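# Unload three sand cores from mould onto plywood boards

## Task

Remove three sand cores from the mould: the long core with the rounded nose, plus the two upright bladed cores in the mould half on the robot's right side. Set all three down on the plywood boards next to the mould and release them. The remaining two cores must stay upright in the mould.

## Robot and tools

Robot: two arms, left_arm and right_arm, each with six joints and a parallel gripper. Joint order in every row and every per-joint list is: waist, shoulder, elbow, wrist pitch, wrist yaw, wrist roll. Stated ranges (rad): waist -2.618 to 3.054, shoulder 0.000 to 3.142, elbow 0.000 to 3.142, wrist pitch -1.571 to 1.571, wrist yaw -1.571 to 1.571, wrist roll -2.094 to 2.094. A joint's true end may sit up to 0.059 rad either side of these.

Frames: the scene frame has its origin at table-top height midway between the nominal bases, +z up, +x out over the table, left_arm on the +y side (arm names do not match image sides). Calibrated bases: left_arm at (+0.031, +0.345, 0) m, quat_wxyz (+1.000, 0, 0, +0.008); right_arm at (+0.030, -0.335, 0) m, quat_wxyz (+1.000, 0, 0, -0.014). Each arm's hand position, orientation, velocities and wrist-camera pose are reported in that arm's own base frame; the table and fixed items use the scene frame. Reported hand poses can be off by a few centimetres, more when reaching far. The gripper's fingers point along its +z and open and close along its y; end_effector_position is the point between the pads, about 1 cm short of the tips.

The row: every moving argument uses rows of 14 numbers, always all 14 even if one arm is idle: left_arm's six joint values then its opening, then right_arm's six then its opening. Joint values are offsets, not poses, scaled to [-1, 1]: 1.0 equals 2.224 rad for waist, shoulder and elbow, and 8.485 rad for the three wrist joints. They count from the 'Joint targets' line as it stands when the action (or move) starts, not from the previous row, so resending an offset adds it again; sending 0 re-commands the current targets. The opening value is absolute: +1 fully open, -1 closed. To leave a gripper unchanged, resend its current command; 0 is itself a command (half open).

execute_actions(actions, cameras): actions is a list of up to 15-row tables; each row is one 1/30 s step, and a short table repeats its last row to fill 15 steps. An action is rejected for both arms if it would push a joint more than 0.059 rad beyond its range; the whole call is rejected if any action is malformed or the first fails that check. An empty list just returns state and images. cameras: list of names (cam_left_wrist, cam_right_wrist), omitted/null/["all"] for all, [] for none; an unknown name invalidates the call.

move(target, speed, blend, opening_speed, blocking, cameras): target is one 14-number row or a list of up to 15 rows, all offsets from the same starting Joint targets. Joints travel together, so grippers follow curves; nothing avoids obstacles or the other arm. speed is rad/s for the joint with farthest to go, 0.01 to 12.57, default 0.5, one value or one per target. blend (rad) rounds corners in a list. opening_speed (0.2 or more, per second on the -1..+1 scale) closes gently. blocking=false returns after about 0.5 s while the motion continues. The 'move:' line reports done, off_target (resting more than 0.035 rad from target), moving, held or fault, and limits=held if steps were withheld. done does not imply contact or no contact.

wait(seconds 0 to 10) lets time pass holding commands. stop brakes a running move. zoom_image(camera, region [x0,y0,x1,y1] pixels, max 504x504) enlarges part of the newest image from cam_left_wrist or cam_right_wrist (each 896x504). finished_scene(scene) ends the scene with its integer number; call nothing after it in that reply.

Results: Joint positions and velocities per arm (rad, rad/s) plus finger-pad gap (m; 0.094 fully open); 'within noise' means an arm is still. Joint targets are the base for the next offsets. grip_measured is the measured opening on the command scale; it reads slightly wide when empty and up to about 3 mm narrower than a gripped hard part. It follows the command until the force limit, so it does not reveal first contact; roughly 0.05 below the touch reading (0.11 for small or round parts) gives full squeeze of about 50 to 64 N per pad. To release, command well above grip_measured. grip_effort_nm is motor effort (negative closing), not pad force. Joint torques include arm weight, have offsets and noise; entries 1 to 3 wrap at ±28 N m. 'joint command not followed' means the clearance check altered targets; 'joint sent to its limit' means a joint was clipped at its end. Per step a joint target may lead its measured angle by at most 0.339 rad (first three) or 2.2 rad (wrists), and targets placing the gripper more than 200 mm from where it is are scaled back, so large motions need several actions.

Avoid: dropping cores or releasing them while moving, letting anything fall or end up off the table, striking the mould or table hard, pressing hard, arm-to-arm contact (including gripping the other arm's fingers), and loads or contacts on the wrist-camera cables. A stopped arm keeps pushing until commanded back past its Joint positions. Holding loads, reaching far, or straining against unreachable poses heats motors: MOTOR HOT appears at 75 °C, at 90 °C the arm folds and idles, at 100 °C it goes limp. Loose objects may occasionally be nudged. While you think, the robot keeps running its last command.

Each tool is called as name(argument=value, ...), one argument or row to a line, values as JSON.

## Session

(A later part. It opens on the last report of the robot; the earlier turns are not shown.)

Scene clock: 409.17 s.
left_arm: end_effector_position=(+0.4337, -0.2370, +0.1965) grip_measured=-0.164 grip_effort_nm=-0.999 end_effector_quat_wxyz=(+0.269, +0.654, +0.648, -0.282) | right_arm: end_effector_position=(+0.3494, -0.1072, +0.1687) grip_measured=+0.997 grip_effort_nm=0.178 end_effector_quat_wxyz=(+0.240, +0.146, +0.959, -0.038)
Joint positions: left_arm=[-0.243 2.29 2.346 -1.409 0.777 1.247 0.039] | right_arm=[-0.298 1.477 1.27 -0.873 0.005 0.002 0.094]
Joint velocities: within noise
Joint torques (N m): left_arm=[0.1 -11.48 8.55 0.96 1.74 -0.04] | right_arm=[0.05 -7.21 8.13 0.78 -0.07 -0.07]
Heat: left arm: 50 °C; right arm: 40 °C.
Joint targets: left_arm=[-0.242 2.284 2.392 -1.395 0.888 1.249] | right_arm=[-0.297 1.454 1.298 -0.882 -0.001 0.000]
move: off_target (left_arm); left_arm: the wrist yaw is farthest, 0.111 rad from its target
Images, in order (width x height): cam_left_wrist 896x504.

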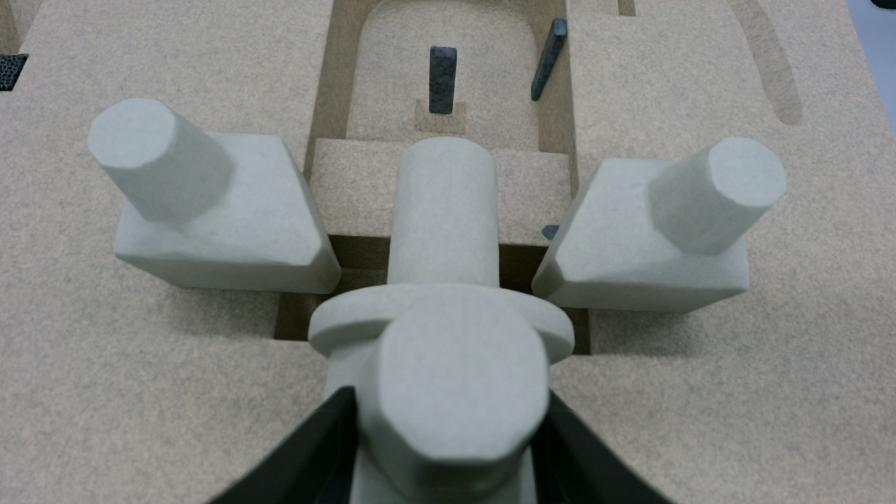

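move(
  target=[
    [0.16,0,0,0,0,0,-0.6,0,0,0,0,0,0,1],
    [0.4236,-0.5409,-0.7131,0.1054,-0.0395,-0.0897,-0.6,0,0,0,0,0,0,1],
  ],
  speed=0.5,
  blend=0.1,
  cameras=["cam_left_wrist"],
)

Scene clock: 429.43 s.
left_arm: end_effector_position=(+0.2784, +0.1220, +0.1455) grip_measured=-0.165 grip_effort_nm=-1.004 end_effector_quat_wxyz=(+0.376, -0.019, +0.926, -0.026) | right_arm: end_effector_position=(+0.3494, -0.1072, +0.1687) grip_measured=+0.997 grip_effort_nm=0.178 end_effector_quat_wxyz=(+0.240, +0.146, +0.959, -0.038)
Joint positions: left_arm=[0.693 1.13 0.787 -0.605 0.491 0.492 0.039] | right_arm=[-0.298 1.477 1.27 -0.873 0.005 0.002 0.094]
Joint velocities: within noise
Joint torques (N m): left_arm=[0.53 -6.38 6.91 2.68 0.98 -0.11] | right_arm=[0.05 -7.21 8.13 0.78 -0.06 -0.07]
Heat: left arm: 50 °C; right arm: 41 °C.
Joint targets: left_arm=[0.700 1.080 0.806 -0.500 0.553 0.488] | right_arm=[-0.297 1.454 1.298 -0.882 -0.001 0.000]
move: off_target (left_arm); left_arm: the wrist pitch is farthest, 0.104 rad from its target
Images, in order (width x height): cam_left_wrist 896x504.

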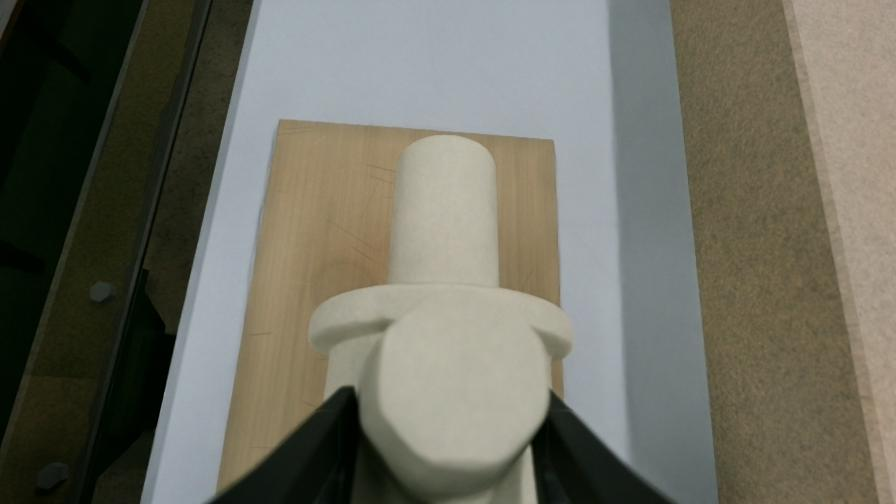

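move(
  target=[0.0225,0.0202,-0.1079,0.0477,0.0055,0,-0.6,0,0,0,0,0,0,1],
  speed=0.25,
  cameras=["cam_left_wrist"],
)

Scene clock: 437.47 s.
left_arm: end_effector_position=(+0.2831, +0.1378, +0.1075) grip_measured=-0.165 grip_effort_nm=-1.004 end_effector_quat_wxyz=(+0.432, -0.017, +0.902, +0.009) | right_arm: end_effector_position=(+0.3493, -0.1071, +0.1686) grip_measured=+0.997 grip_effort_nm=0.178 end_effector_quat_wxyz=(+0.240, +0.146, +0.959, -0.038)
Joint positions: left_arm=[0.742 1.139 0.548 -0.222 0.527 0.49 0.039] | right_arm=[-0.298 1.477 1.27 -0.873 0.005 0.002 0.094]
Joint velocities: within noise
Joint torques (N m): left_arm=[0.65 -3.58 6.74 3.08 1.08 -0.09] | right_arm=[0.02 -7.2 8.12 0.78 -0.07 -0.07]
Heat: left arm: 45 °C; right arm: 41 °C.
Joint targets: left_arm=[0.750 1.125 0.566 -0.096 0.599 0.488] | right_arm=[-0.297 1.454 1.298 -0.882 -0.001 0.000]
move: off_target (left_arm); left_arm: the wrist pitch is farthest, 0.126 rad from its target
Images, in order (width x height): cam_left_wrist 896x504.

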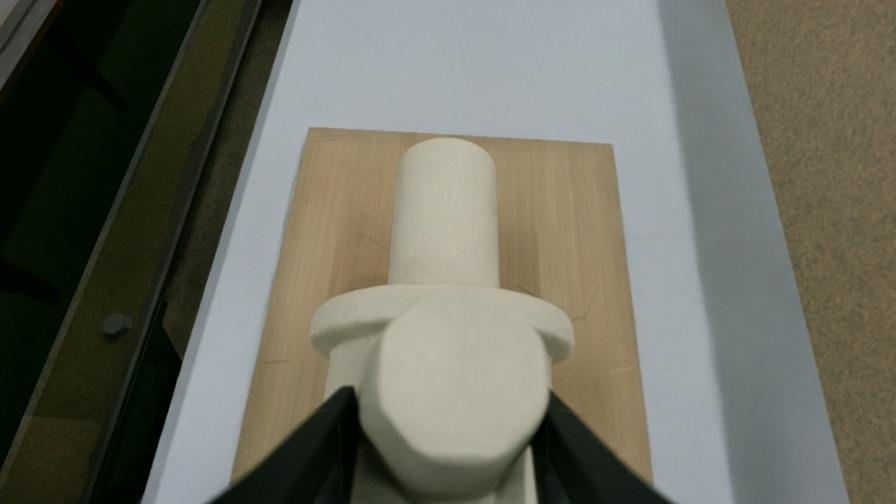

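move(
  target=[0,0.0184,-0.0274,0.012,0,0,-0.6,0,0,0,0,0,0,1],
  speed=0.08,
  cameras=["cam_left_wrist"],
)

Scene clock: 441.70 s.
left_arm: end_effector_position=(+0.2894, +0.1372, +0.1004) grip_measured=-0.165 grip_effort_nm=-0.994 end_effector_quat_wxyz=(+0.452, -0.008, +0.892, +0.008) | right_arm: end_effector_position=(+0.3493, -0.1071, +0.1686) grip_measured=+0.997 grip_effort_nm=0.178 end_effector_quat_wxyz=(+0.240, +0.146, +0.959, -0.038)
Joint positions: left_arm=[0.742 1.17 0.498 -0.099 0.558 0.483 0.039] | right_arm=[-0.298 1.477 1.27 -0.873 0.005 0.002 0.094]
Joint velocities: within noise
Joint torques (N m): left_arm=[0.58 -2.86 5.65 2.87 0.73 -0.02] | right_arm=[0.05 -7.2 8.13 0.77 -0.06 -0.06]
Heat: left arm: 43 °C; right arm: 41 °C.
Joint targets: left_arm=[0.750 1.166 0.505 0.006 0.599 0.488] | right_arm=[-0.297 1.454 1.298 -0.882 -0.001 0.000]
move: off_target (left_arm); left_arm: the wrist pitch is farthest, 0.105 rad from its target
Images, in order (width x height): cam_left_wrist 896x504.

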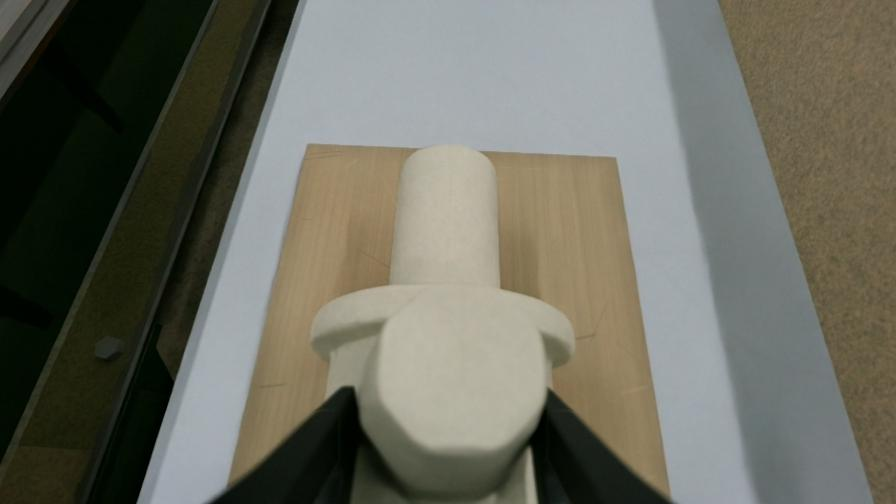

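move(
  target=[0,0.009,-0.0045,-0.006,0,0,-0.6,0,0,0,0,0,0,1],
  speed=0.08,
  cameras=["cam_left_wrist"],
)

Scene clock: 444.97 s.
left_arm: end_effector_position=(+0.2896, +0.1376, +0.0992) grip_measured=-0.165 grip_effort_nm=-0.994 end_effector_quat_wxyz=(+0.452, -0.010, +0.892, +0.003) | right_arm: end_effector_position=(+0.3493, -0.1071, +0.1686) grip_measured=+0.997 grip_effort_nm=0.178 end_effector_quat_wxyz=(+0.240, +0.146, +0.959, -0.038)
Joint positions: left_arm=[0.747 1.178 0.498 -0.095 0.567 0.48 0.039] | right_arm=[-0.298 1.477 1.27 -0.873 0.005 0.002 0.094]
Joint velocities: within noise
Joint torques (N m): left_arm=[0.34 -2.14 4.82 2.29 0.65 0.03] | right_arm=[0.02 -7.21 8.12 0.77 -0.06 -0.06]
Heat: left arm: 41 °C; right arm: 41 °C.
Joint targets: left_arm=[0.750 1.186 0.495 -0.045 0.599 0.488] | right_arm=[-0.297 1.454 1.298 -0.882 -0.001 0.000]
move: off_target (left_arm); left_arm: the wrist pitch is farthest, 0.050 rad from its target
Images, in order (width x height): cam_left_wrist 896x504.

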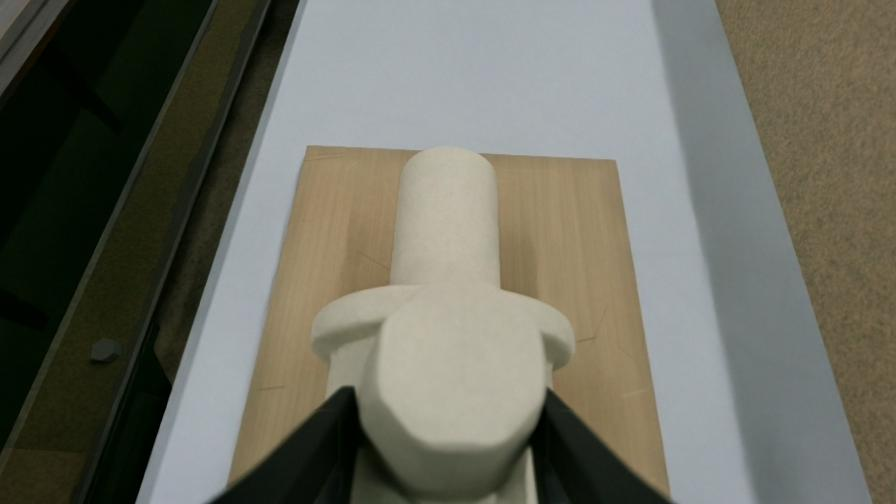

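move(
  target=[0,0.009,0,-0.008,0,0,-0.6,0,0,0,0,0,0,1],
  speed=0.1,
  cameras=["cam_left_wrist"],
)

Scene clock: 447.33 s.
left_arm: end_effector_position=(+0.2893, +0.1377, +0.0978) grip_measured=-0.165 grip_effort_nm=-0.999 end_effector_quat_wxyz=(+0.452, -0.013, +0.892, -0.001) | right_arm: end_effector_position=(+0.3493, -0.1071, +0.1686) grip_measured=+0.997 grip_effort_nm=0.173 end_effector_quat_wxyz=(+0.240, +0.146, +0.959, -0.038)
Joint positions: left_arm=[0.752 1.186 0.498 -0.094 0.575 0.479 0.039] | right_arm=[-0.298 1.477 1.27 -0.873 0.005 0.002 0.094]
Joint velocities: within noise
Joint torques (N m): left_arm=[-0.18 -1.39 4.82 1.52 0.54 0.04] | right_arm=[0.03 -7.21 8.12 0.79 -0.06 -0.06]
Heat: left arm: 40 °C; right arm: 41 °C.
Joint targets: left_arm=[0.750 1.206 0.495 -0.113 0.599 0.488] | right_arm=[-0.297 1.454 1.298 -0.882 -0.001 0.000]
move: done
Images, in order (width x height): cam_left_wrist 896x504.

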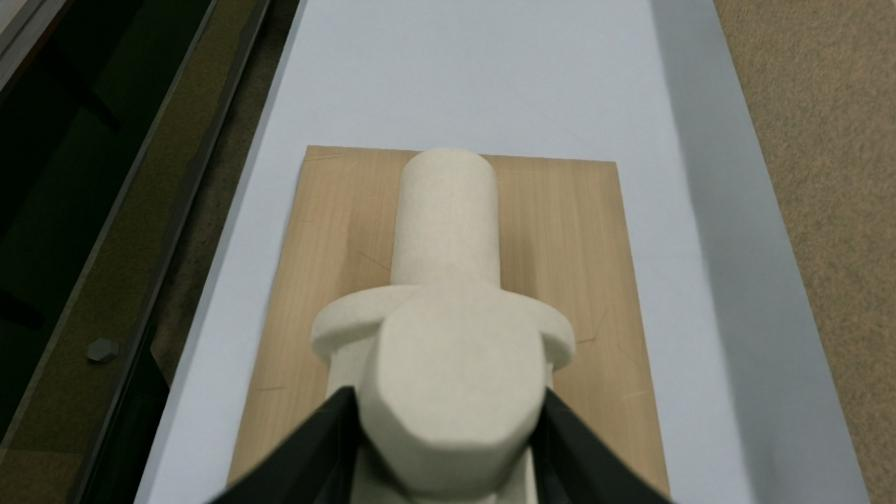

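move(
  target=[0,0,0,0,0,0,1,0,0,0,0,0,0,1],
  opening_speed=0.5,
  cameras=["cam_left_wrist"],
)

Scene clock: 452.33 s.
left_arm: end_effector_position=(+0.2869, +0.1346, +0.0914) grip_measured=+0.998 grip_effort_nm=0.139 end_effector_quat_wxyz=(+0.442, -0.017, +0.897, -0.013) | right_arm: end_effector_position=(+0.3493, -0.1071, +0.1686) grip_measured=+0.997 grip_effort_nm=0.173 end_effector_quat_wxyz=(+0.240, +0.146, +0.959, -0.038)
Joint positions: left_arm=[0.753 1.198 0.498 -0.115 0.58 0.479 0.094] | right_arm=[-0.298 1.477 1.27 -0.873 0.005 0.002 0.094]
Joint velocities: within noise
Joint torques (N m): left_arm=[-0.1 -2.15 4.83 1.69 0.51 0.05] | right_arm=[0.05 -7.2 8.13 0.77 -0.07 -0.07]
Heat: left arm: 39 °C; right arm: 41 °C.
Joint targets: left_arm=[0.750 1.206 0.495 -0.113 0.599 0.488] | right_arm=[-0.297 1.454 1.298 -0.882 -0.001 0.000]
move: done
Images, in order (width x height): cam_left_wrist 896x504.

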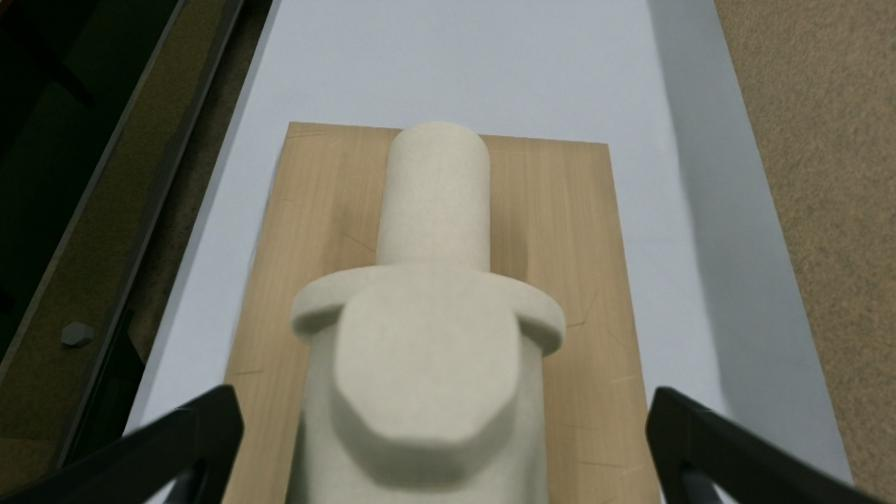

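move(
  target=[0,-0.12,0,0,0,0,1,0,0,0,0,0,0,1],
  speed=0.25,
)

Scene clock: 456.87 s.
left_arm: end_effector_position=(+0.2854, +0.1327, +0.1596) grip_measured=+0.998 grip_effort_nm=0.149 end_effector_quat_wxyz=(+0.519, +0.021, +0.852, +0.058) | right_arm: end_effector_position=(+0.3493, -0.1071, +0.1686) grip_measured=+0.997 grip_effort_nm=0.173 end_effector_quat_wxyz=(+0.240, +0.146, +0.959, -0.038)
Joint positions: left_arm=[0.753 0.955 0.498 -0.118 0.583 0.479 0.094] | right_arm=[-0.298 1.477 1.27 -0.873 0.005 0.002 0.094]
Joint velocities: within noise
Joint torques (N m): left_arm=[-0.1 -2.7 5.35 2 0.43 0.04] | right_arm=[0.02 -7.21 8.12 0.77 -0.07 -0.06]
Heat: left arm: 39 °C; right arm: 41 °C.
Joint targets: left_arm=[0.750 0.939 0.495 -0.113 0.599 0.488] | right_arm=[-0.297 1.454 1.298 -0.882 -0.001 0.000]
move: done

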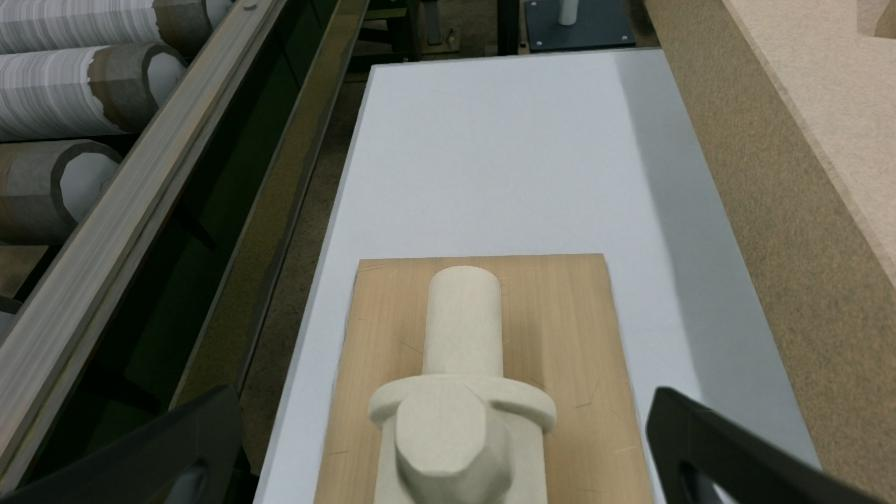

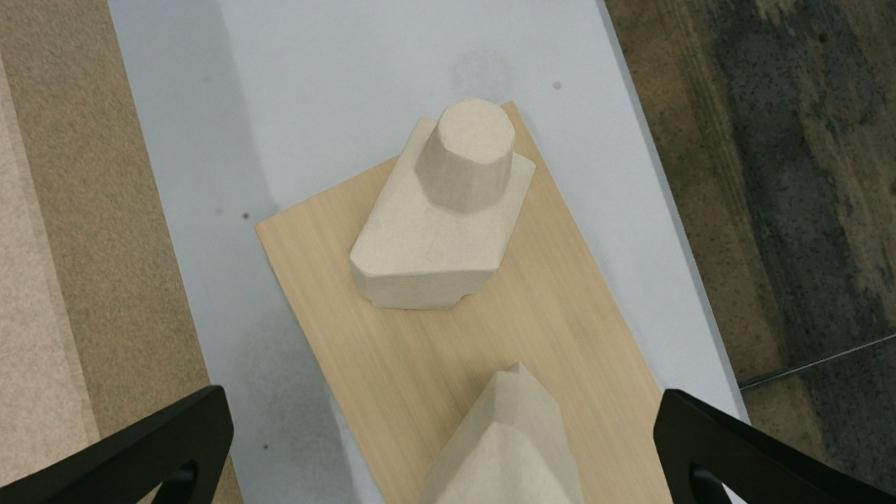

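finished_scene(
  scene=1,
)

The scene is finished: the task was done.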